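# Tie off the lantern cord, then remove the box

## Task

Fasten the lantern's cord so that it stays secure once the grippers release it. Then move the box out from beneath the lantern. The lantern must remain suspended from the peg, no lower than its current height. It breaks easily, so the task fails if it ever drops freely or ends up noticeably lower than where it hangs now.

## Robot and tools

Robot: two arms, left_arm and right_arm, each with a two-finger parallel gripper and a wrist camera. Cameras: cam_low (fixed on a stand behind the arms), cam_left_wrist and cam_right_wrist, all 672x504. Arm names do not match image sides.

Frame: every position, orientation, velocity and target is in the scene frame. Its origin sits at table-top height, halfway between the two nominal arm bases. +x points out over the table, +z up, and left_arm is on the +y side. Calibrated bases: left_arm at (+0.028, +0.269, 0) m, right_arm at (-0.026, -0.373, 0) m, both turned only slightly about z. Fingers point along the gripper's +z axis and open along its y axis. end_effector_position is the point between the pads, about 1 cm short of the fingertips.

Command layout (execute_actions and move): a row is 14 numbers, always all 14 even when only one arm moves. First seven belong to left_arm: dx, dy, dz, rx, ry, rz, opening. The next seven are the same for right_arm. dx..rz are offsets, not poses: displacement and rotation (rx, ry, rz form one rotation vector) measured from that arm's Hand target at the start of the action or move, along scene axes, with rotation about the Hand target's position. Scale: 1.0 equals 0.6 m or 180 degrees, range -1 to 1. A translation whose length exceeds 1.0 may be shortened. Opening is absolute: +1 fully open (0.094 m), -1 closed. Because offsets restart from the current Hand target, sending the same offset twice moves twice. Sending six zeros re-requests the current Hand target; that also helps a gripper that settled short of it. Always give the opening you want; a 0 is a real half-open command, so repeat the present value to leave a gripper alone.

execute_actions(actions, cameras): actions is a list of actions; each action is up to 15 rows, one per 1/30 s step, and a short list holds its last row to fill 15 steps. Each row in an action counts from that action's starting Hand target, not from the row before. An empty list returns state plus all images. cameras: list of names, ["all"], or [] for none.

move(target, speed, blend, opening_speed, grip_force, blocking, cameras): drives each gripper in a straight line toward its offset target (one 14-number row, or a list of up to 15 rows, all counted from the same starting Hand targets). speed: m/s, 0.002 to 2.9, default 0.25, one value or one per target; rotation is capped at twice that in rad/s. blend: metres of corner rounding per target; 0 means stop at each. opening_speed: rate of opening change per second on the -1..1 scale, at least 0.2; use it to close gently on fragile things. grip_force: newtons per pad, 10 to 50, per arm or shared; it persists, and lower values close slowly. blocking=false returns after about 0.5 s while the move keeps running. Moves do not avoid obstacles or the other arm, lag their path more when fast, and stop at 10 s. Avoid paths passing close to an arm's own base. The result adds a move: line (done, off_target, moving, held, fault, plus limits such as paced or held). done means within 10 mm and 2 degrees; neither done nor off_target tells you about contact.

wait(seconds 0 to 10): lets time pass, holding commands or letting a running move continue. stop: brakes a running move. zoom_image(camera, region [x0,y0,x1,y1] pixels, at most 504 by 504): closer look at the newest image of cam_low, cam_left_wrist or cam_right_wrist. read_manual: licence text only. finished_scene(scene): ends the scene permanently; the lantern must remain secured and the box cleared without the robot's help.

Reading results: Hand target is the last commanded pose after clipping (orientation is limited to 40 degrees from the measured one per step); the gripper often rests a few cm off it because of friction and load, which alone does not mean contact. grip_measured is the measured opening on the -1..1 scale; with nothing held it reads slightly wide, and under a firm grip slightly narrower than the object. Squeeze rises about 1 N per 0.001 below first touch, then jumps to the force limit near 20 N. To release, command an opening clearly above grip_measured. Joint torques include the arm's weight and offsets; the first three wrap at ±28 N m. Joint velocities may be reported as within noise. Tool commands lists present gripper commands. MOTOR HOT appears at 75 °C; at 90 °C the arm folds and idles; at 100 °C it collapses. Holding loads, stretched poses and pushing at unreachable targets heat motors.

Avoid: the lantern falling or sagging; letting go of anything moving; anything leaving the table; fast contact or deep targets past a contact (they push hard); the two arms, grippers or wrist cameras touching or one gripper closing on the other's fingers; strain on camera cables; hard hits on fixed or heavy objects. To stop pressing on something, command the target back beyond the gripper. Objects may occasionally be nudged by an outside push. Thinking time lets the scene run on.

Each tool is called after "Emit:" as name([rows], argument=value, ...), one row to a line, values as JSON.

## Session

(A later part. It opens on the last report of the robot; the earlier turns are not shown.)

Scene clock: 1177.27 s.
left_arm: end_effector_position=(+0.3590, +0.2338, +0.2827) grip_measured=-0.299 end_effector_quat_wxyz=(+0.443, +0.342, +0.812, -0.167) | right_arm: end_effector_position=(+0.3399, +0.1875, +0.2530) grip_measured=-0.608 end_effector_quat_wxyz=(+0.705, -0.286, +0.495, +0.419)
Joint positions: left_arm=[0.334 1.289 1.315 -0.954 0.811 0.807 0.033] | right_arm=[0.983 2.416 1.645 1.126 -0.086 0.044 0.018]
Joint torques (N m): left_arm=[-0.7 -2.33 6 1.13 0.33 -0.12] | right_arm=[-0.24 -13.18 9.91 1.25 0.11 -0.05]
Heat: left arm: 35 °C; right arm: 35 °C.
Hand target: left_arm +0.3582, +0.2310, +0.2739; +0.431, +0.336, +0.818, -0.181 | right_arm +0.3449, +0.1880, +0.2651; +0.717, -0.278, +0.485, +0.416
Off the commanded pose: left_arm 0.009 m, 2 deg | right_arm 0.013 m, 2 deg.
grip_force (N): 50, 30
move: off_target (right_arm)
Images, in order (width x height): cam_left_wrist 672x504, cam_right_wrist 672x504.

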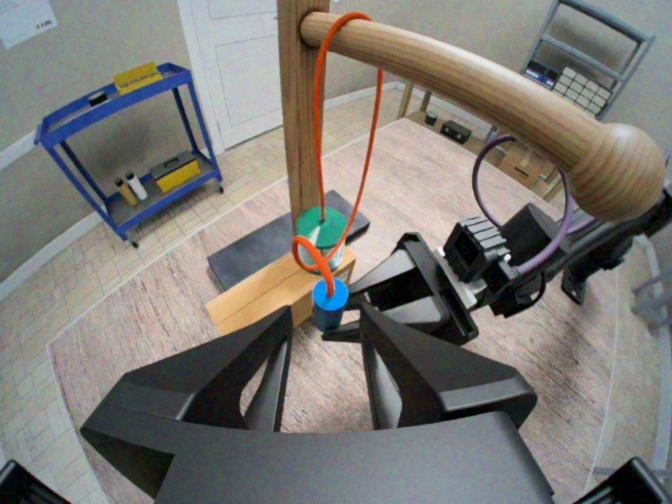

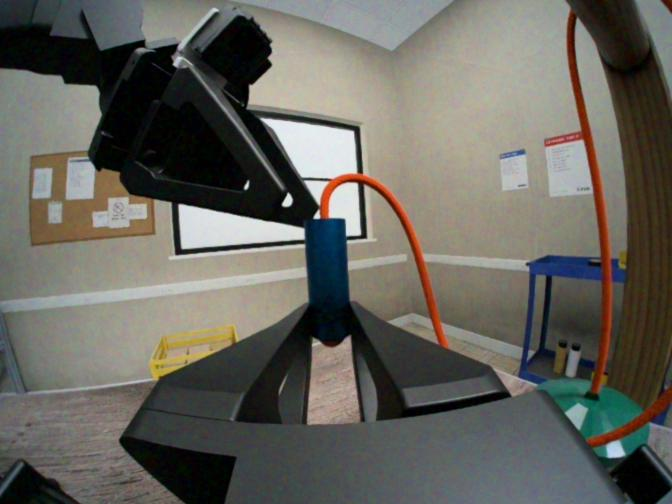

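Emit:
move(target=[0.023,-0.02,-0.0165,0,0,0,-0.3, 0,0,0,0,0,0,-0.75], speed=0.08, cameras=["cam_left_wrist","cam_right_wrist"])

Scene clock: 1200.90 s.
left_arm: end_effector_position=(+0.3728, +0.2219, +0.2732) grip_measured=-0.299 end_effector_quat_wxyz=(+0.443, +0.340, +0.812, -0.169) | right_arm: end_effector_position=(+0.3399, +0.1875, +0.2530) grip_measured=-0.608 end_effector_quat_wxyz=(+0.705, -0.286, +0.495, +0.419)
Joint positions: left_arm=[0.271 1.306 1.278 -0.85 0.773 0.731 0.033] | right_arm=[0.983 2.416 1.645 1.126 -0.086 0.044 0.018]
Joint torques (N m): left_arm=[-0.65 -2.51 6.23 1.26 0.3 -0.1] | right_arm=[-0.25 -13.18 9.91 1.25 0.12 -0.05]
Heat: left arm: 35 °C; right arm: 35 °C.
Hand target: left_arm +0.3720, +0.2190, +0.2640; +0.431, +0.336, +0.818, -0.181 | right_arm +0.3449, +0.1880, +0.2651; +0.717, -0.278, +0.485, +0.416
Off the commanded pose: left_arm 0.010 m, 2 deg | right_arm 0.013 m, 2 deg.
grip_force (N): 50, 30
move: off_target (right_arm)
Images, in order (width x height): cam_left_wrist 672x504, cam_right_wrist 672x504.

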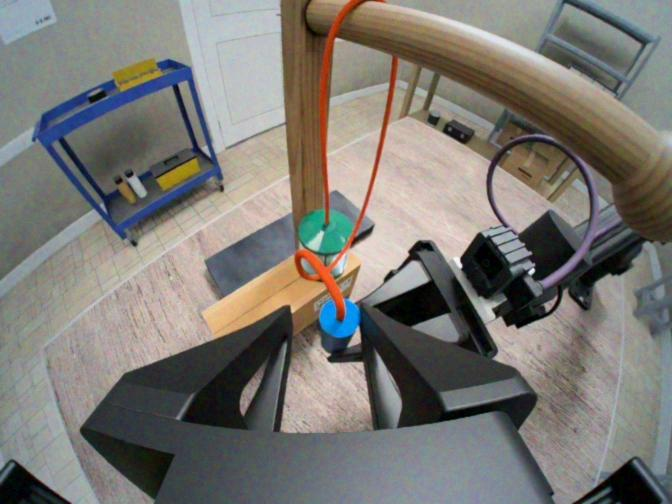

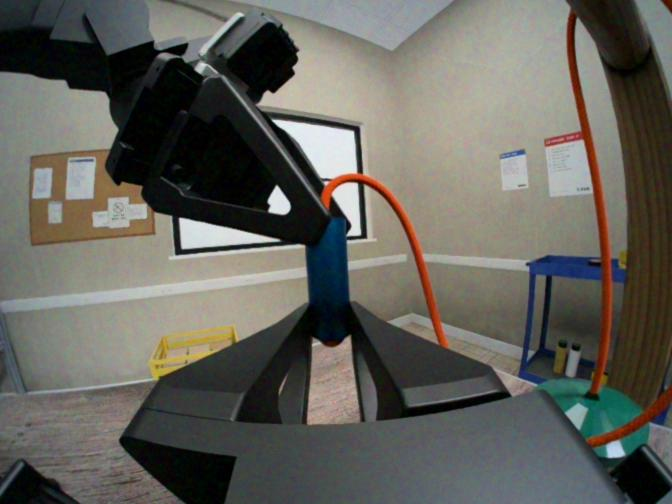

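Emit:
move(target=[-0.0013,-0.0102,-0.02,0,0,0,-0.3, 0,0,0,0,0,0,-0.75], speed=0.06, cameras=["cam_left_wrist","cam_right_wrist"])

Scene clock: 1226.83 s.
left_arm: end_effector_position=(+0.3751, +0.2167, +0.2553) grip_measured=-0.299 end_effector_quat_wxyz=(+0.436, +0.336, +0.816, -0.174) | right_arm: end_effector_position=(+0.3399, +0.1876, +0.2529) grip_measured=-0.608 end_effector_quat_wxyz=(+0.705, -0.286, +0.495, +0.419)
Joint positions: left_arm=[0.248 1.306 1.213 -0.786 0.759 0.705 0.033] | right_arm=[0.983 2.416 1.645 1.126 -0.086 0.044 0.018]
Joint torques (N m): left_arm=[-0.79 -3.9 6.23 1.22 0.33 -0.1] | right_arm=[-0.24 -13.18 9.89 1.25 0.11 -0.05]
Heat: left arm: 36 °C; right arm: 35 °C.
Hand target: left_arm +0.3712, +0.2129, +0.2519; +0.431, +0.336, +0.818, -0.181 | right_arm +0.3450, +0.1880, +0.2650; +0.717, -0.278, +0.485, +0.416
Off the commanded pose: left_arm 0.006 m, 1 deg | right_arm 0.013 m, 2 deg.
grip_force (N): 50, 30
move: off_target (right_arm)
Images, in order (width x height): cam_left_wrist 672x504, cam_right_wrist 672x504.

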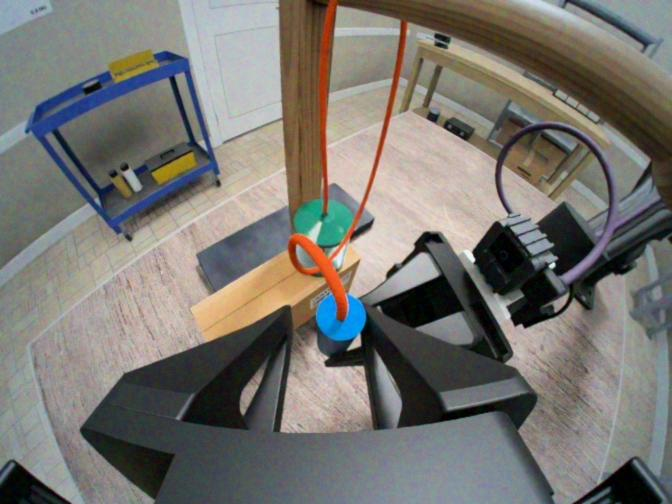

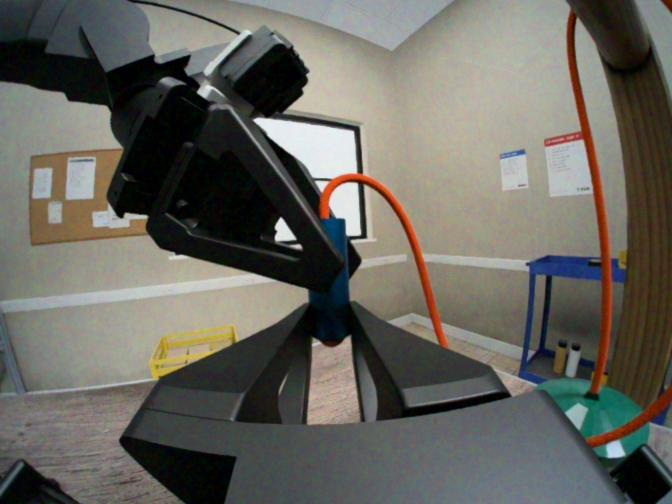

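Emit:
move([
  [-0.010,-0.010,0,0,0,0,-0.3, 0,0,0,0,0,0,-0.75],
  [-0.010,-0.010,0,0,0,0,-0.75, 0,0,0,0,0,0,-0.75],
], speed=0.06, opening_speed=0.6, grip_force=[30,30], cameras=["cam_left_wrist","cam_right_wrist"])

Scene clock: 1243.23 s.
left_arm: end_effector_position=(+0.3727, +0.2121, +0.2509) grip_measured=-0.609 end_effector_quat_wxyz=(+0.432, +0.335, +0.819, -0.173) | right_arm: end_effector_position=(+0.3401, +0.1875, +0.2529) grip_measured=-0.608 end_effector_quat_wxyz=(+0.705, -0.286, +0.495, +0.419)
Joint positions: left_arm=[0.228 1.293 1.19 -0.771 0.74 0.684 0.018] | right_arm=[0.983 2.416 1.645 1.126 -0.085 0.044 0.018]
Joint torques (N m): left_arm=[-0.76 -5.01 6.2 1.17 0.38 -0.13] | right_arm=[-0.25 -13.18 9.89 1.25 0.11 -0.04]
Heat: left arm: 35 °C; right arm: 36 °C.
Hand target: left_arm +0.3652, +0.2068, +0.2519; +0.431, +0.336, +0.818, -0.181 | right_arm +0.3450, +0.1880, +0.2651; +0.717, -0.278, +0.485, +0.416
Off the commanded pose: left_arm 0.009 m, 1 deg | right_arm 0.013 m, 2 deg.
grip_force (N): 30, 30
move: off_target (right_arm)
Images, in order (width x height): cam_left_wrist 672x504, cam_right_wrist 672x504.

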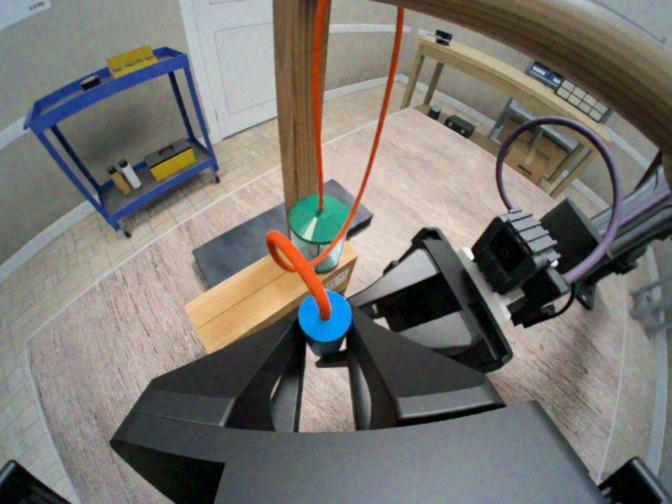

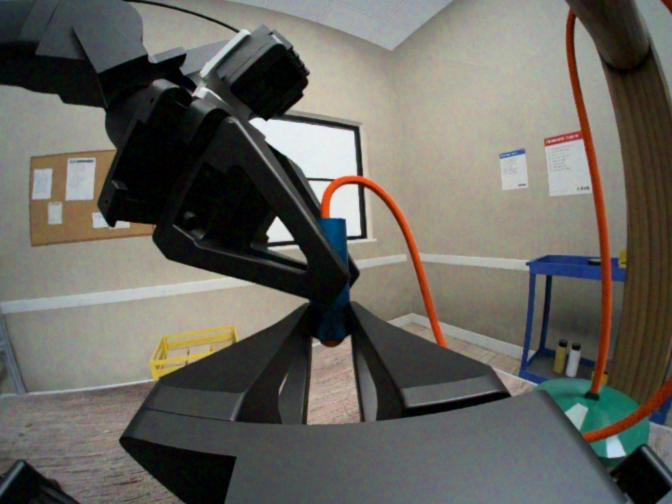

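Emit:
move([
  [0,0,0,0,0,0,-0.75, 0,0,0,0,0,0,-0.2],
  [0,0,0,0,0,0,-0.75, -0.0687,-0.1227,-0.0519,0,0,0,-0.2],
  [0,0,0,0,0,0,-0.75, -0.025,-0.58,-0.0083,-0.1058,0.0611,0,-0.2],
], speed=[0.1,0.12,0.25], blend=[0,0.03,0], grip_force=[40,40], cameras=["all"])

Scene clock: 1266.90 s.
left_arm: end_effector_position=(+0.3728, +0.2122, +0.2509) grip_measured=-0.623 end_effector_quat_wxyz=(+0.432, +0.334, +0.820, -0.173) | right_arm: end_effector_position=(+0.3304, -0.1609, +0.2358) grip_measured=-0.203 end_effector_quat_wxyz=(+0.591, -0.337, +0.637, +0.363)
Joint positions: left_arm=[0.228 1.293 1.19 -0.771 0.739 0.683 0.018] | right_arm=[0.224 1.446 0.645 0.745 -0.828 0.023 0.037]
Joint torques (N m): left_arm=[-0.75 -5.01 6.22 1.2 0.36 -0.08] | right_arm=[-0.06 -8.01 9.52 1.12 -0.13 -0.11]
Heat: left arm: 35 °C; right arm: 36 °C.
Hand target: left_arm +0.3652, +0.2068, +0.2519; +0.431, +0.336, +0.818, -0.181 | right_arm +0.3300, -0.1600, +0.2600; +0.612, -0.351, +0.613, +0.355
Off the commanded pose: left_arm 0.009 m, 1 deg | right_arm 0.024 m, 4 deg.
grip_force (N): 40, 40
move: off_target (right_arm)

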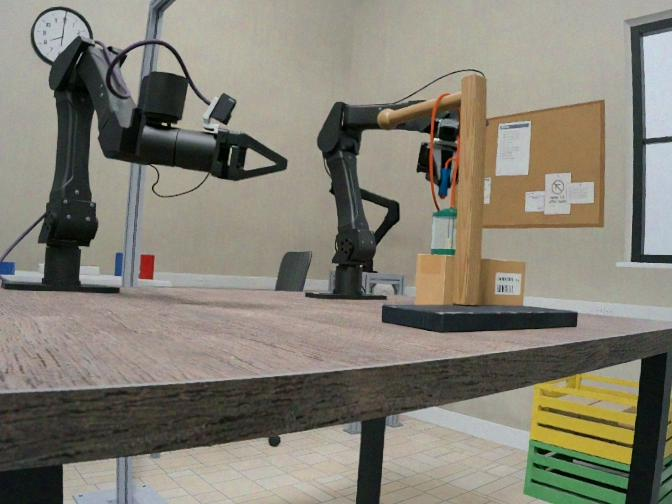

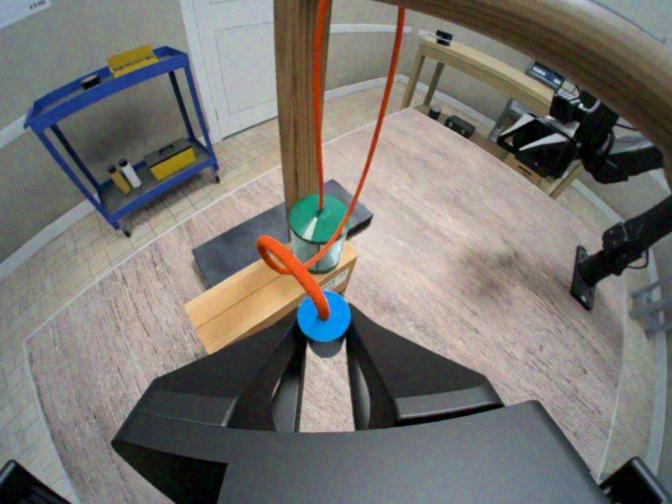

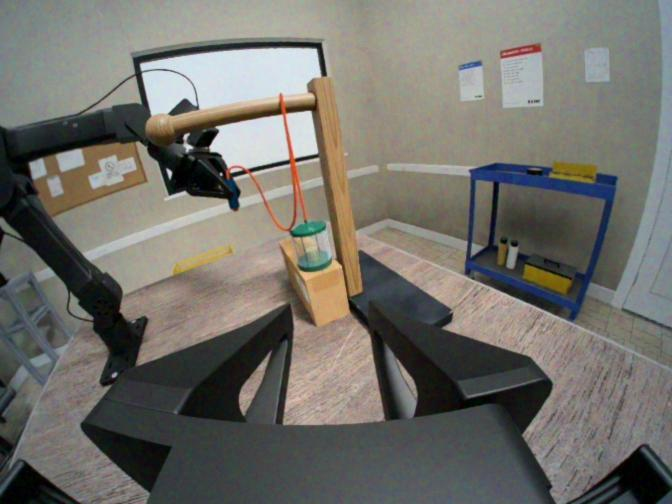

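Emit:
move([
  [0,0.047,0.13,-0.0393,-0.0393,0,-0.75, 0,0,0,0,0,0,-0.2],
  [0,0.047,0.43,-0.0982,-0.0982,0,-0.75, 0,0,0,0,0,0,-0.2],
  [-0.0167,-0.178,0.455,-0.0982,-0.0982,0,-0.75, 0,0,0,0,0,0,-0.2],
  [-0.0337,-0.4447,0.4133,-0.0894,-0.1065,0.0546,-0.75, 0,0,0,0,0,0,-0.2],
  [-0.0337,-0.4613,0.0968,0,0,0.0833,-0.75, 0,0,0,0,0,0,-0.2],
], speed=0.22, blend=[0.03,0.04,0.05,0.05,0], cameras=["all"])

Scene clock: 1347.63 s.
left_arm: end_effector_position=(+0.3459, -0.0692, +0.3187) grip_measured=-0.623 end_effector_quat_wxyz=(+0.458, +0.226, +0.850, -0.132) | right_arm: end_effector_position=(+0.3304, -0.1609, +0.2356) grip_measured=-0.203 end_effector_quat_wxyz=(+0.591, -0.337, +0.637, +0.363)
Joint positions: left_arm=[-0.908 1.583 1.646 -0.68 -0.337 -0.252 0.018] | right_arm=[0.224 1.446 0.645 0.745 -0.828 0.022 0.037]
Joint torques (N m): left_arm=[-0.73 -4.98 6.95 1.58 -0.23 -0.11] | right_arm=[-0.06 -8.02 9.52 1.14 -0.13 -0.11]
Heat: left arm: 35 °C; right arm: 35 °C.
Hand target: left_arm +0.3451, -0.0699, +0.3099; +0.451, +0.226, +0.855, -0.123 | right_arm +0.3300, -0.1600, +0.2600; +0.612, -0.351, +0.613, +0.355
Off the commanded pose: left_arm 0.009 m, 1 deg | right_arm 0.024 m, 4 deg.
grip_force (N): 40, 40
move: off_target (right_arm)

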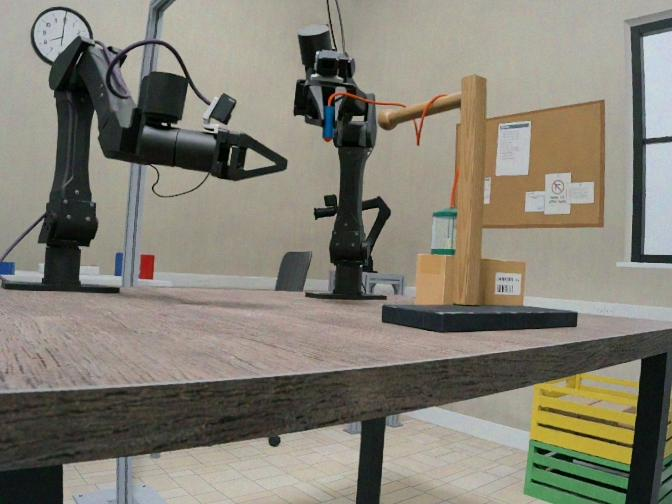

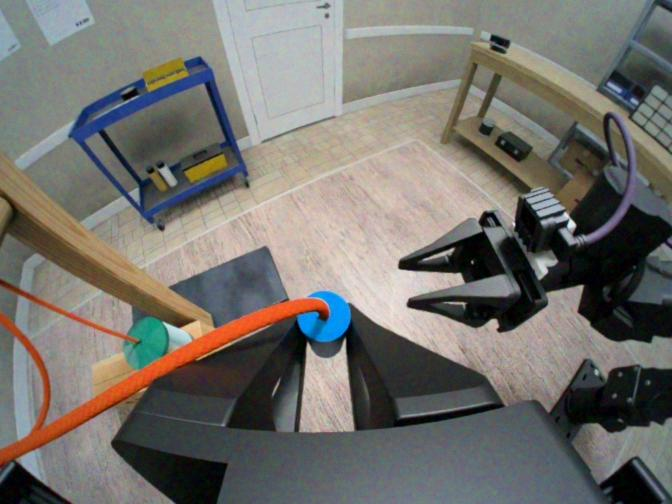

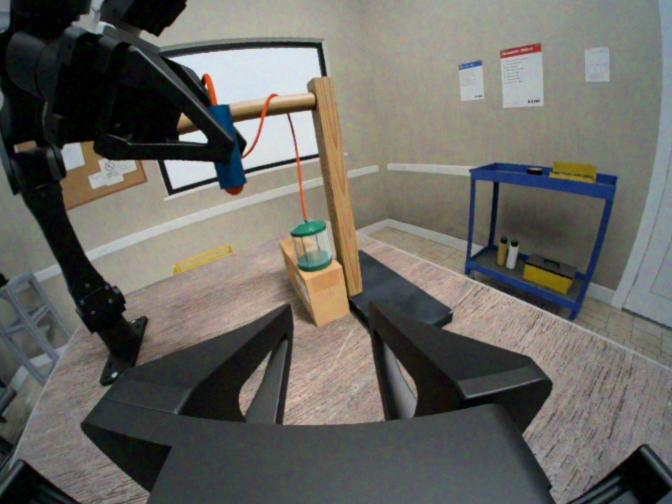

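Emit:
move(target=[0,0,0,0,0,0,-0.75, -0.045,0.0417,0.1033,0.0513,-0.0212,0.0828,-0.2], speed=0.2, cameras=["cam_left_wrist","cam_right_wrist"])

Scene clock: 1382.27 s.
left_arm: end_effector_position=(+0.3459, -0.0692, +0.3187) grip_measured=-0.623 end_effector_quat_wxyz=(+0.458, +0.226, +0.850, -0.133) | right_arm: end_effector_position=(+0.3021, -0.1375, +0.3078) grip_measured=-0.203 end_effector_quat_wxyz=(+0.596, -0.384, +0.528, +0.468)
Joint positions: left_arm=[-0.908 1.583 1.646 -0.68 -0.337 -0.252 0.018] | right_arm=[0.237 1.489 0.747 1.043 -1.052 0.3 0.037]
Joint torques (N m): left_arm=[-0.76 -5.04 6.9 1.58 -0.23 -0.1] | right_arm=[0.4 -5.29 9.21 1.23 0.11 0.21]
Heat: left arm: 37 °C; right arm: 35 °C.
Hand target: left_arm +0.3451, -0.0699, +0.3099; +0.451, +0.226, +0.855, -0.123 | right_arm +0.3031, -0.1350, +0.3220; +0.607, -0.389, +0.512, +0.467
Off the commanded pose: left_arm 0.009 m, 1 deg | right_arm 0.014 m, 2 deg.
grip_force (N): 40, 40
move: off_target (right_arm)
Images, in order (width x height): cam_left_wrist 672x504, cam_right_wrist 672x504.

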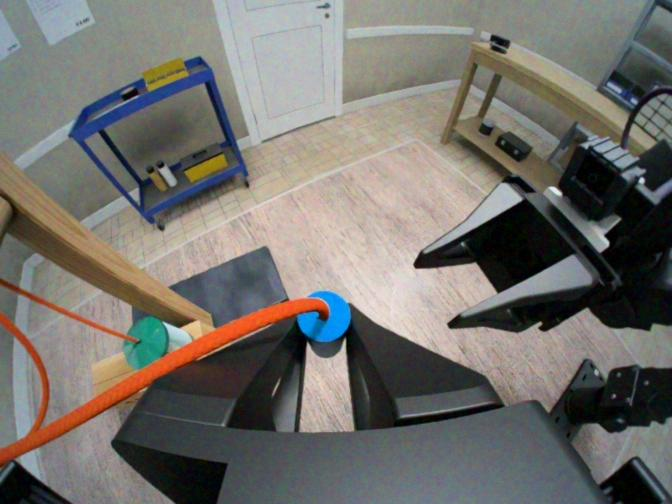

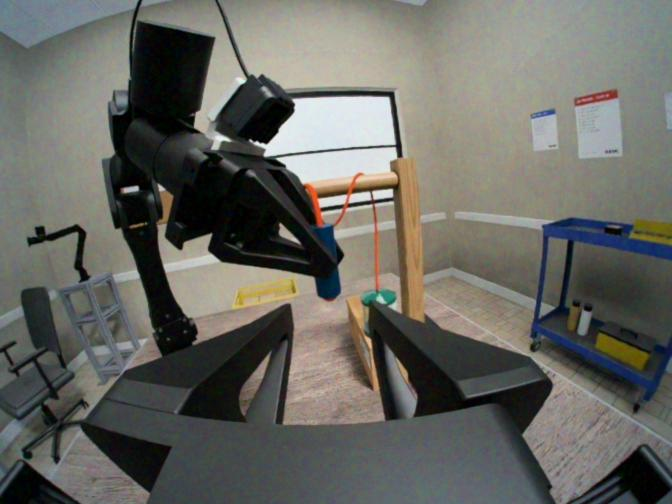

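Emit:
zoom_image(camera="cam_right_wrist", region=[260, 170, 420, 310])

Scaled by 3.150 from the camera's 672x504 image, which has a finer 960x720 frame.

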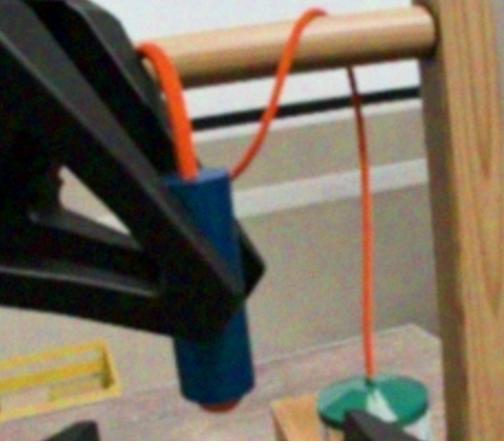

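Emit:
move(target=[0,0,0,0,0,0,-0.75, 0.0137,0.0538,-0.0333,0,0,0,-0.3], speed=0.12, cameras=["cam_right_wrist"])

Scene clock: 1408.57 s.
left_arm: end_effector_position=(+0.3459, -0.0692, +0.3187) grip_measured=-0.623 end_effector_quat_wxyz=(+0.458, +0.226, +0.850, -0.133) | right_arm: end_effector_position=(+0.3066, -0.1047, +0.2847) grip_measured=-0.297 end_effector_quat_wxyz=(+0.584, -0.384, +0.533, +0.477)
Joint positions: left_arm=[-0.908 1.583 1.646 -0.68 -0.337 -0.252 0.018] | right_arm=[0.335 1.586 0.758 1.074 -0.974 0.266 0.033]
Joint torques (N m): left_arm=[-0.76 -5.04 6.93 1.58 -0.23 -0.08] | right_arm=[0.29 -6.15 9.42 1.3 0.19 -0.02]
Heat: left arm: 38 °C; right arm: 35 °C.
Hand target: left_arm +0.3451, -0.0699, +0.3099; +0.451, +0.226, +0.855, -0.123 | right_arm +0.3113, -0.1028, +0.3020; +0.607, -0.389, +0.512, +0.467
Off the commanded pose: left_arm 0.009 m, 1 deg | right_arm 0.018 m, 4 deg.
grip_force (N): 40, 40
move: off_target (right_arm)
Images, in order (width x height): cam_right_wrist 672x504.

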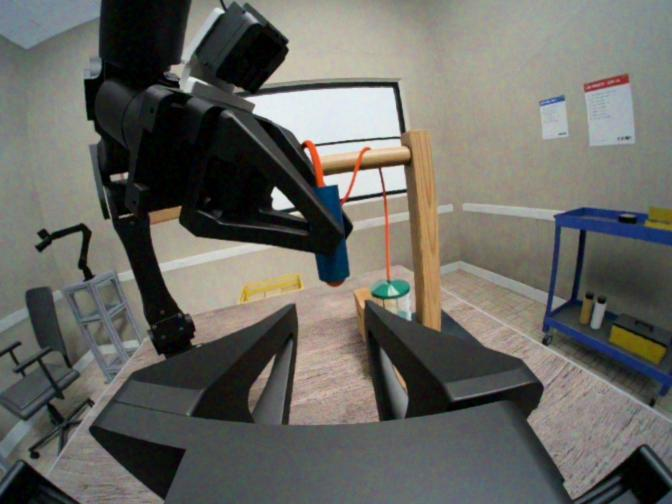

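Emit:
move(target=[0,0,0,0,0,0,-0.75, 0.019,0.0561,0.0145,0,0,0,-0.3], speed=0.1, cameras=["cam_right_wrist"])

Emit:
zoom_image(camera="cam_right_wrist", region=[240, 180, 440, 330])

Scene clock: 1434.27 s.
left_arm: end_effector_position=(+0.3459, -0.0692, +0.3187) grip_measured=-0.623 end_effector_quat_wxyz=(+0.458, +0.226, +0.850, -0.133) | right_arm: end_effector_position=(+0.3173, -0.0717, +0.3013) grip_measured=-0.297 end_effector_quat_wxyz=(+0.597, -0.389, +0.518, +0.473)
Joint positions: left_arm=[-0.908 1.583 1.646 -0.68 -0.337 -0.252 0.018] | right_arm=[0.421 1.644 0.875 1.027 -0.891 0.228 0.033]
Joint torques (N m): left_arm=[-0.72 -5.11 6.99 1.59 -0.23 -0.1] | right_arm=[0.27 -6.74 9.44 1 0.19 -0.04]
Heat: left arm: 38 °C; right arm: 35 °C.
Hand target: left_arm +0.3451, -0.0699, +0.3099; +0.451, +0.226, +0.855, -0.123 | right_arm +0.3227, -0.0691, +0.3109; +0.607, -0.389, +0.512, +0.467
Off the commanded pose: left_arm 0.009 m, 1 deg | right_arm 0.011 m, 1 deg.
grip_force (N): 40, 40
move: off_target (right_arm)
Images, in order (width x height): cam_right_wrist 672x504.

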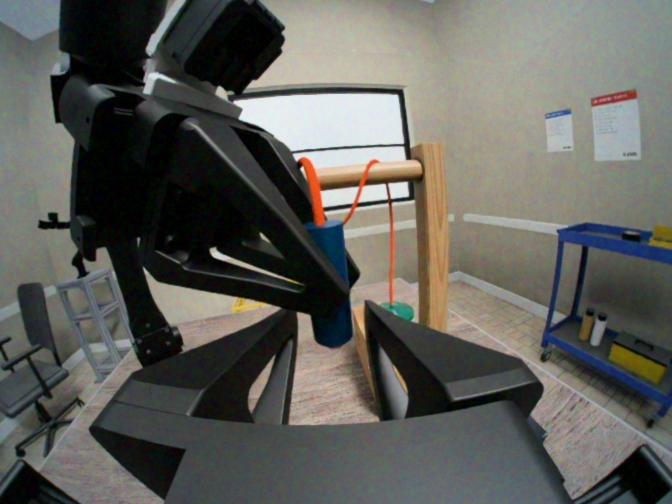

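Scaled by 2.520 from the camera's 672x504 image, which has a finer 960x720 frame.

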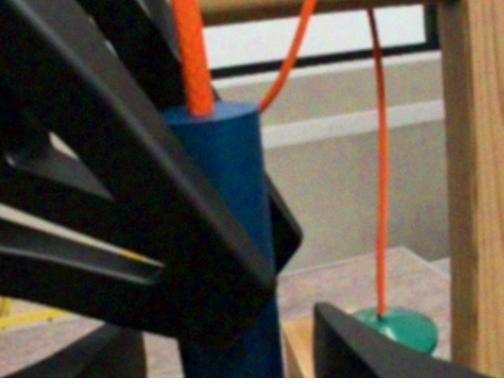

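Emit:
move(target=[0,0,0,0,0,0,-0.75, 0,0.002,-0.0150,0,0,0,-0.3], speed=0.06, cameras=["cam_right_wrist"])

Scene clock: 1487.10 s.
left_arm: end_effector_position=(+0.3459, -0.0692, +0.3187) grip_measured=-0.623 end_effector_quat_wxyz=(+0.458, +0.226, +0.850, -0.133) | right_arm: end_effector_position=(+0.3214, -0.0704, +0.2927) grip_measured=-0.297 end_effector_quat_wxyz=(+0.592, -0.386, +0.526, +0.473)
Joint positions: left_arm=[-0.908 1.583 1.646 -0.68 -0.337 -0.252 0.018] | right_arm=[0.421 1.665 0.875 1.027 -0.887 0.226 0.033]
Joint torques (N m): left_arm=[-0.77 -5.08 6.95 1.57 -0.23 -0.1] | right_arm=[0.54 -6.94 7.82 1.34 0.19 -0.03]
Heat: left arm: 39 °C; right arm: 37 °C.
Hand target: left_arm +0.3451, -0.0699, +0.3099; +0.451, +0.226, +0.855, -0.123 | right_arm +0.3227, -0.0679, +0.3019; +0.607, -0.389, +0.512, +0.467
Off the commanded pose: left_arm 0.009 m, 1 deg | right_arm 0.010 m, 3 deg.
grip_force (N): 40, 40
move: off_target (right_arm)
Images, in order (width x height): cam_right_wrist 672x504.

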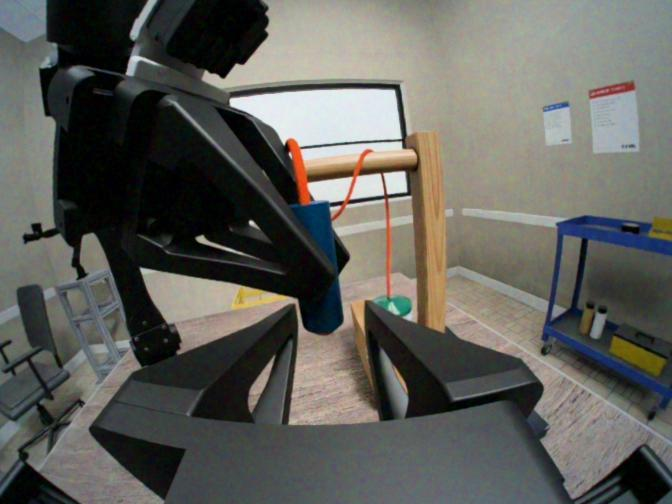

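Emit:
move([
  [0,0,0,0,0,0,-0.75, -0.011,0.003,-0.004,0,0,0,-0.3],
  [0,0,0,0,0,0,-0.75, -0.011,0.003,-0.004,0,0,0,-0.75],
], speed=0.06, opening_speed=0.6, cameras=["cam_right_wrist","cam_left_wrist"])

Scene clock: 1500.27 s.
left_arm: end_effector_position=(+0.3458, -0.0691, +0.3186) grip_measured=-0.623 end_effector_quat_wxyz=(+0.457, +0.226, +0.850, -0.132) | right_arm: end_effector_position=(+0.3184, -0.0661, +0.2934) grip_measured=-0.616 end_effector_quat_wxyz=(+0.595, -0.388, +0.522, +0.472)
Joint positions: left_arm=[-0.908 1.583 1.646 -0.681 -0.337 -0.253 0.018] | right_arm=[0.436 1.665 0.871 1.036 -0.874 0.217 0.018]
Joint torques (N m): left_arm=[-0.7 -5.03 6.98 1.59 -0.21 -0.08] | right_arm=[0.4 -8.01 6.04 1.32 0.18 -0.01]
Heat: left arm: 39 °C; right arm: 36 °C.
Hand target: left_arm +0.3450, -0.0700, +0.3100; +0.451, +0.226, +0.855, -0.123 | right_arm +0.3160, -0.0660, +0.2994; +0.607, -0.389, +0.512, +0.468
Off the commanded pose: left_arm 0.009 m, 1 deg | right_arm 0.006 m, 2 deg.
grip_force (N): 40, 40
move: done
Images, in order (width x height): cam_left_wrist 672x504, cam_right_wrist 672x504.

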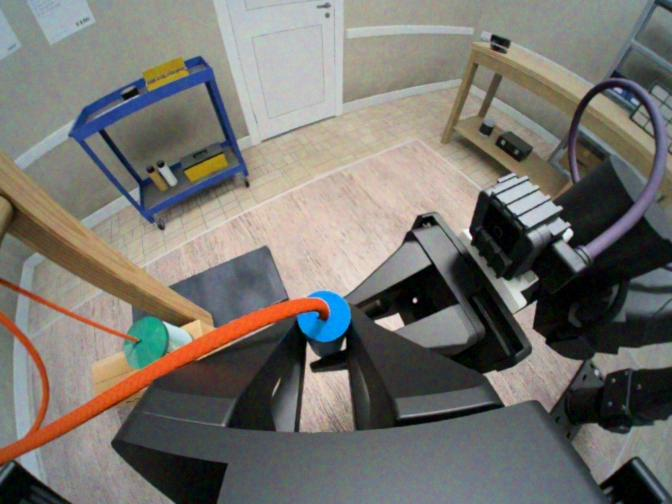

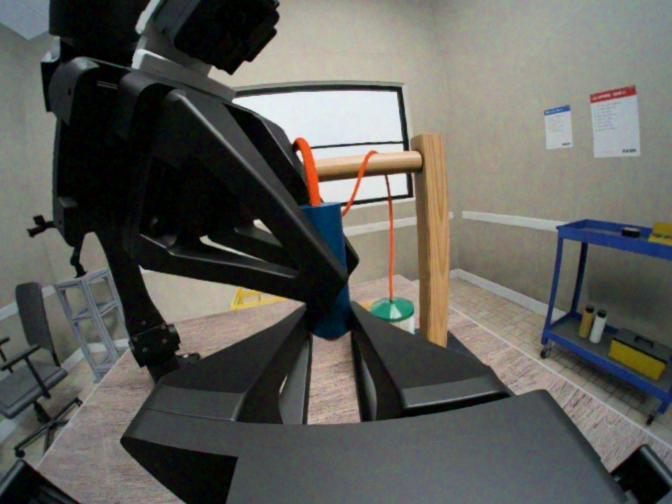

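Emit:
move([
  [0,0,0,0,0,0,-0.45, 0,0,0,0,0,0,-0.75],
  [-0.0957,0.0577,0.073,0,0,0,-0.45, 0,0,0,0,0,0,-0.75],
], speed=[0.1,0.1], cameras=["all"])

Scene clock: 1589.30 s.
left_arm: end_effector_position=(+0.2914, -0.0429, +0.3382) grip_measured=-0.451 end_effector_quat_wxyz=(+0.440, +0.235, +0.858, -0.120) | right_arm: end_effector_position=(+0.3176, -0.0658, +0.2919) grip_measured=-0.617 end_effector_quat_wxyz=(+0.594, -0.389, +0.523, +0.472)
Joint positions: left_arm=[-1.01 1.465 1.664 -0.891 -0.411 -0.319 0.026] | right_arm=[0.437 1.665 0.867 1.036 -0.875 0.217 0.018]
Joint torques (N m): left_arm=[-0.68 -6.05 9.18 1.35 -0.33 -0.07] | right_arm=[0.31 -8.02 6.32 1.33 0.19 -0.01]
Heat: left arm: 40 °C; right arm: 35 °C.
Hand target: left_arm +0.2876, -0.0353, +0.3538; +0.451, +0.226, +0.855, -0.123 | right_arm +0.3161, -0.0661, +0.2993; +0.607, -0.389, +0.512, +0.467
Off the commanded pose: left_arm 0.018 m, 2 deg | right_arm 0.008 m, 2 deg.
grip_force (N): 40, 40
move: off_target (left_arm)

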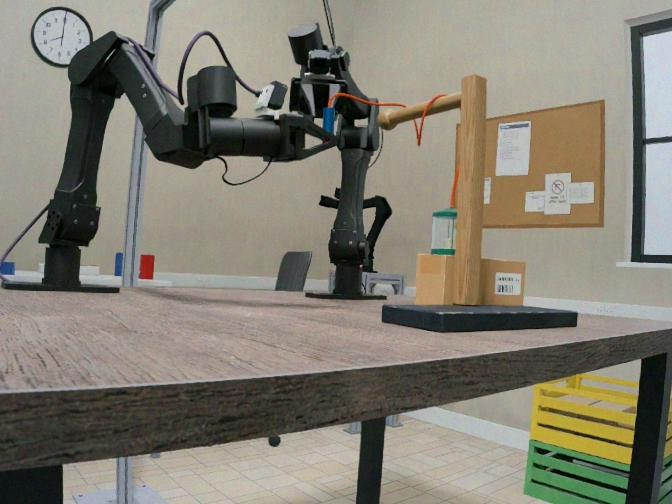

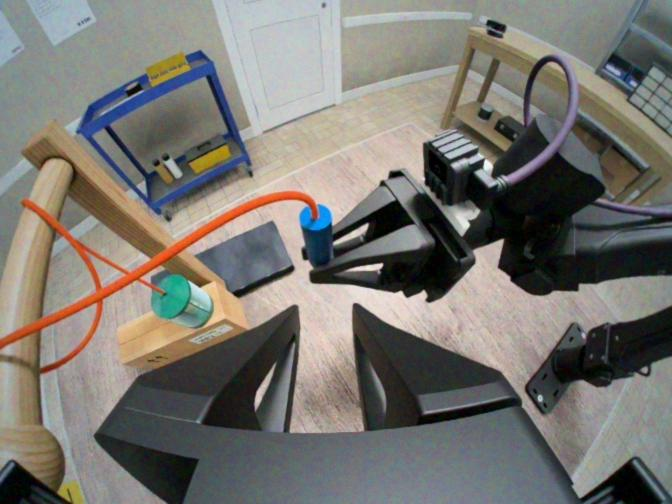

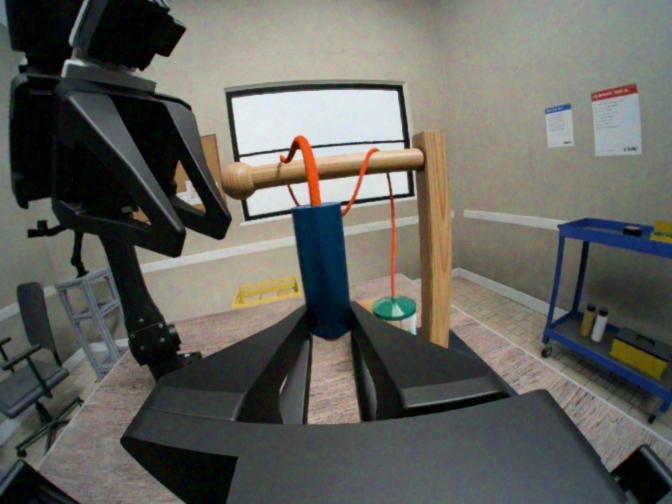

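Emit:
move([
  [0.004,0.0255,0.2437,-0.0694,-0.1203,0,-0.3, 0,0,0,0,0,0,-0.75],
  [0.1207,0.1588,0.2437,-0.0797,-0.1139,-0.0547,-0.3, 0.01,0.01,-0.0573,0,0,0,-0.75],
  [0.0873,0.3588,0.177,-0.0508,-0.0663,-0.0828,-0.3, 0.0483,0.21,-0.0573,0,0,-0.0444,-0.75],
  [0.084,0.4622,-0.0697,0,0,-0.0833,-0.3, 0.0817,0.4233,-0.049,0,0,-0.0833,-0.75],
], speed=0.22, blend=[0.05,0.05,0.04,0], cameras=["all"])

Scene clock: 1621.17 s.
left_arm: end_effector_position=(+0.3412, +0.2422, +0.3179) grip_measured=-0.301 end_effector_quat_wxyz=(+0.442, +0.339, +0.813, -0.168) | right_arm: end_effector_position=(+0.3595, +0.1866, +0.2549) grip_measured=-0.617 end_effector_quat_wxyz=(+0.648, -0.326, +0.570, +0.386)
Joint positions: left_arm=[0.393 1.299 1.481 -1.165 0.844 0.874 0.033] | right_arm=[0.949 2.312 1.693 0.759 -0.122 0.035 0.018]
Joint torques (N m): left_arm=[0.59 -2.24 6.32 0.85 0.43 0.2] | right_arm=[-0.23 -13.07 10.63 1.38 0.09 -0.05]
Heat: left arm: 38 °C; right arm: 35 °C.
Hand target: left_arm +0.3380, +0.2420, +0.3119; +0.431, +0.335, +0.818, -0.181 | right_arm +0.3650, +0.1879, +0.2700; +0.663, -0.319, +0.558, +0.384
Off the commanded pose: left_arm 0.007 m, 2 deg | right_arm 0.016 m, 2 deg.
grip_force (N): 40, 40
move: off_target (right_arm)

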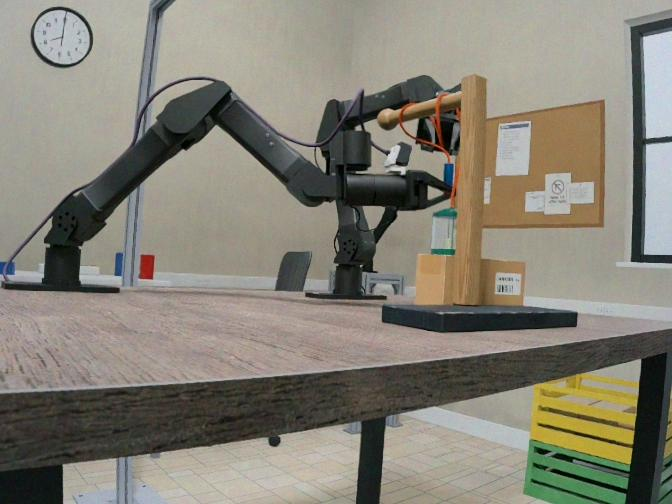

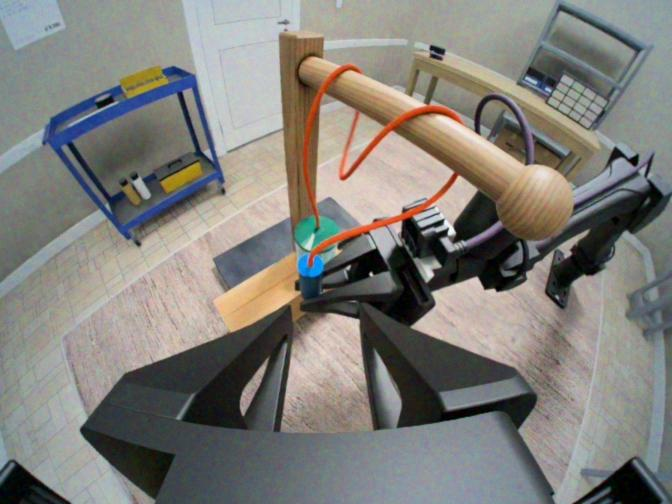

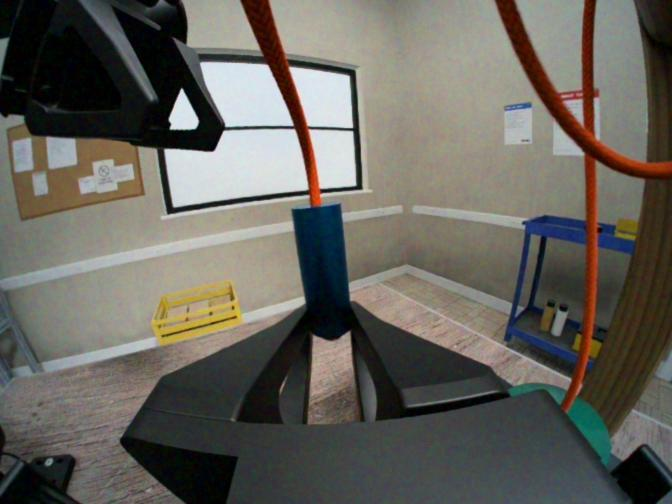

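Emit:
zoom_image(camera="cam_left_wrist", region=[250, 180, 450, 330])

Scaled by 2.520 from the camera's 672x504 image, which has a finer 960x720 frame.

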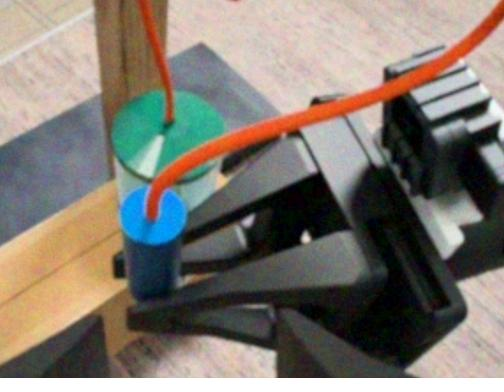

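Emit:
move(target=[0.0527,-0.0213,-0.0610,0,0,0,-0.3, 0,0,0,0,0,0,-0.75], speed=0.12, cameras=["cam_left_wrist","cam_right_wrist"])

Emit:
zoom_image(camera="cam_left_wrist", region=[250, 220, 430, 355])

Scene clock: 1660.50 s.
left_arm: end_effector_position=(+0.3706, +0.2321, +0.2827) grip_measured=-0.301 end_effector_quat_wxyz=(+0.442, +0.341, +0.813, -0.169) | right_arm: end_effector_position=(+0.3596, +0.1866, +0.2549) grip_measured=-0.617 end_effector_quat_wxyz=(+0.648, -0.326, +0.570, +0.386)
Joint positions: left_arm=[0.313 1.328 1.342 -0.93 0.8 0.784 0.033] | right_arm=[0.949 2.312 1.693 0.759 -0.121 0.034 0.018]
Joint torques (N m): left_arm=[-0.68 -2.88 6.16 1.08 0.32 -0.14] | right_arm=[-0.23 -13.07 10.61 1.37 0.1 -0.05]
Heat: left arm: 36 °C; right arm: 39 °C.
Hand target: left_arm +0.3696, +0.2292, +0.2754; +0.431, +0.336, +0.818, -0.181 | right_arm +0.3650, +0.1879, +0.2701; +0.663, -0.319, +0.558, +0.384
Off the commanded pose: left_arm 0.008 m, 2 deg | right_arm 0.016 m, 2 deg.
grip_force (N): 40, 40
move: off_target (right_arm)
Images, in order (width x height): cam_left_wrist 672x504, cam_right_wrist 672x504.

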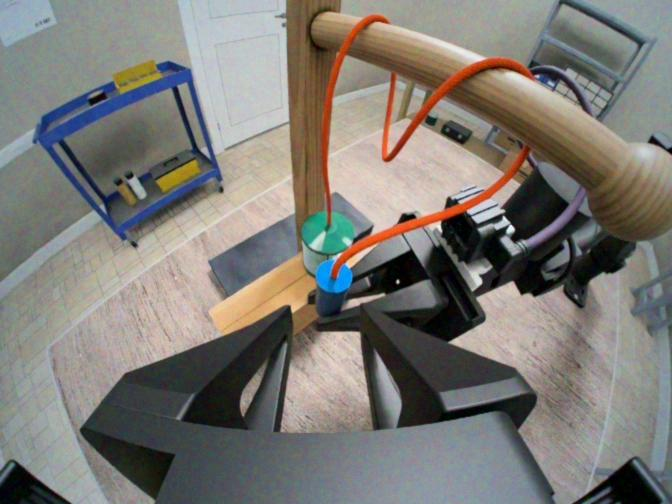

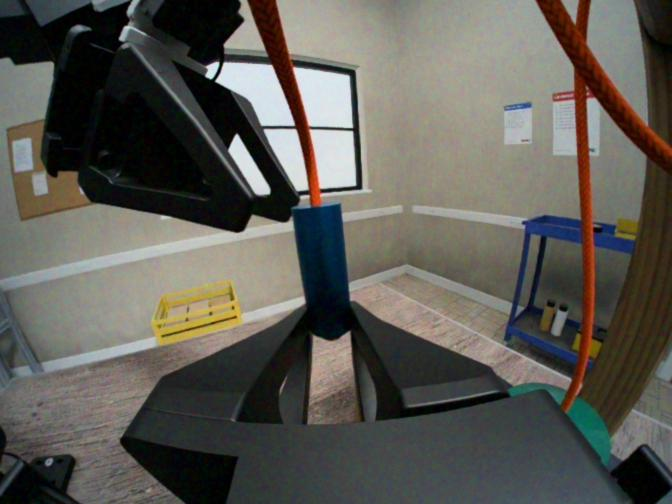

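Scaled by 2.800 from the camera's 672x504 image, which has a finer 960x720 frame.

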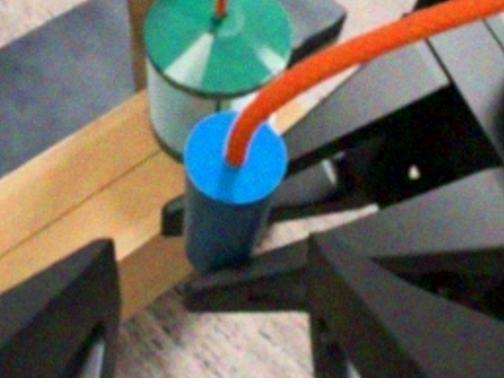

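Emit:
move(target=[0.0237,-0.0317,-0.0235,0,0,0,-0.3, 0,0,0,0,0,0,-0.75], speed=0.08, cameras=["cam_left_wrist","cam_right_wrist"])

Scene clock: 1671.77 s.
left_arm: end_effector_position=(+0.3838, +0.2128, +0.2726) grip_measured=-0.301 end_effector_quat_wxyz=(+0.445, +0.340, +0.811, -0.168) | right_arm: end_effector_position=(+0.3596, +0.1866, +0.2549) grip_measured=-0.617 end_effector_quat_wxyz=(+0.648, -0.326, +0.570, +0.386)
Joint positions: left_arm=[0.226 1.328 1.282 -0.794 0.746 0.684 0.033] | right_arm=[0.949 2.312 1.693 0.759 -0.121 0.034 0.018]
Joint torques (N m): left_arm=[-0.62 -2.41 6.2 1.33 0.32 -0.12] | right_arm=[-0.24 -13.07 10.61 1.38 0.1 -0.05]
Heat: left arm: 35 °C; right arm: 39 °C.
Hand target: left_arm +0.3838, +0.2102, +0.2612; +0.431, +0.336, +0.818, -0.181 | right_arm +0.3650, +0.1879, +0.2701; +0.663, -0.319, +0.558, +0.384
Off the commanded pose: left_arm 0.012 m, 2 deg | right_arm 0.016 m, 2 deg.
grip_force (N): 40, 40
move: off_target (left_arm, right_arm)
Images, in order (width x height): cam_left_wrist 672x504, cam_right_wrist 672x504.

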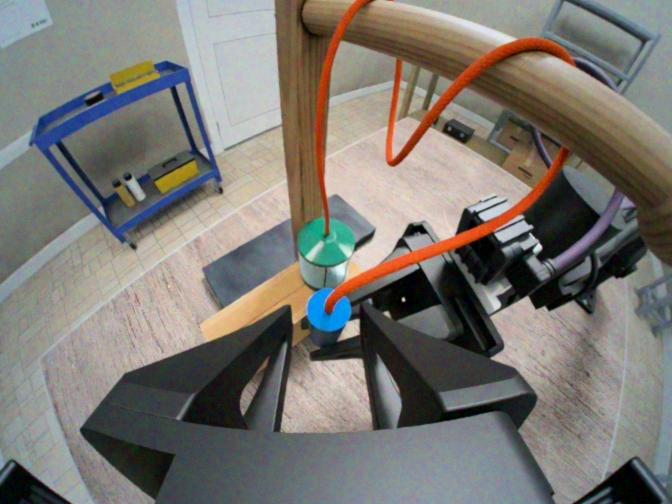

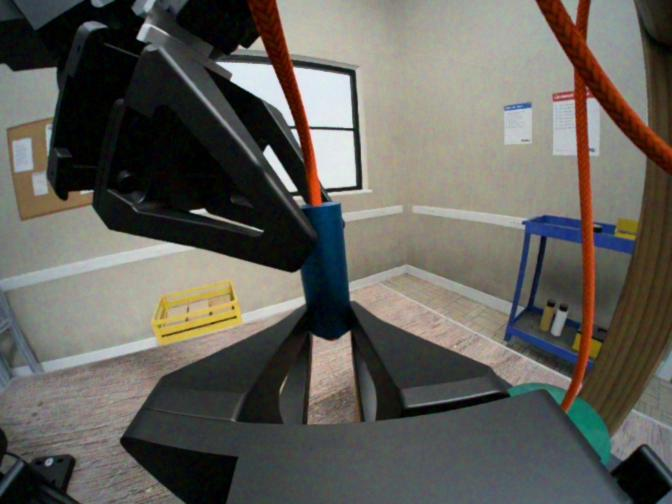

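Emit:
move(target=[0,0,0,0,0,0,-0.75, 0,0,0,0,0,0,-0.75], speed=0.06, opening_speed=0.6, cameras=["cam_left_wrist"])

Scene clock: 1681.47 s.
left_arm: end_effector_position=(+0.3843, +0.2132, +0.2727) grip_measured=-0.629 end_effector_quat_wxyz=(+0.446, +0.340, +0.811, -0.167) | right_arm: end_effector_position=(+0.3598, +0.1865, +0.2545) grip_measured=-0.617 end_effector_quat_wxyz=(+0.648, -0.326, +0.570, +0.385)
Joint positions: left_arm=[0.226 1.328 1.282 -0.793 0.744 0.684 0.017] | right_arm=[0.949 2.312 1.693 0.758 -0.12 0.034 0.018]
Joint torques (N m): left_arm=[-0.65 -2.44 6.16 1.27 0.32 -0.07] | right_arm=[-0.24 -13.08 10.61 1.39 0.08 -0.05]
Heat: left arm: 36 °C; right arm: 39 °C.
Hand target: left_arm +0.3838, +0.2103, +0.2612; +0.431, +0.336, +0.818, -0.181 | right_arm +0.3650, +0.1879, +0.2700; +0.663, -0.319, +0.558, +0.384
Off the commanded pose: left_arm 0.012 m, 2 deg | right_arm 0.016 m, 2 deg.
grip_force (N): 40, 40
move: off_target (left_arm, right_arm)
Images, in order (width x height): cam_left_wrist 672x504.

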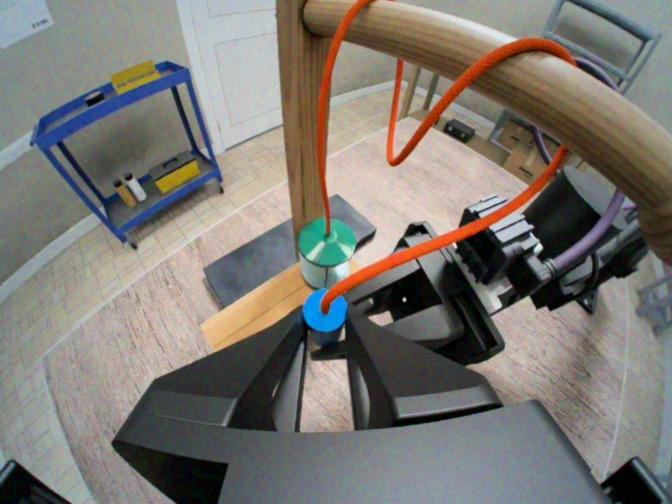

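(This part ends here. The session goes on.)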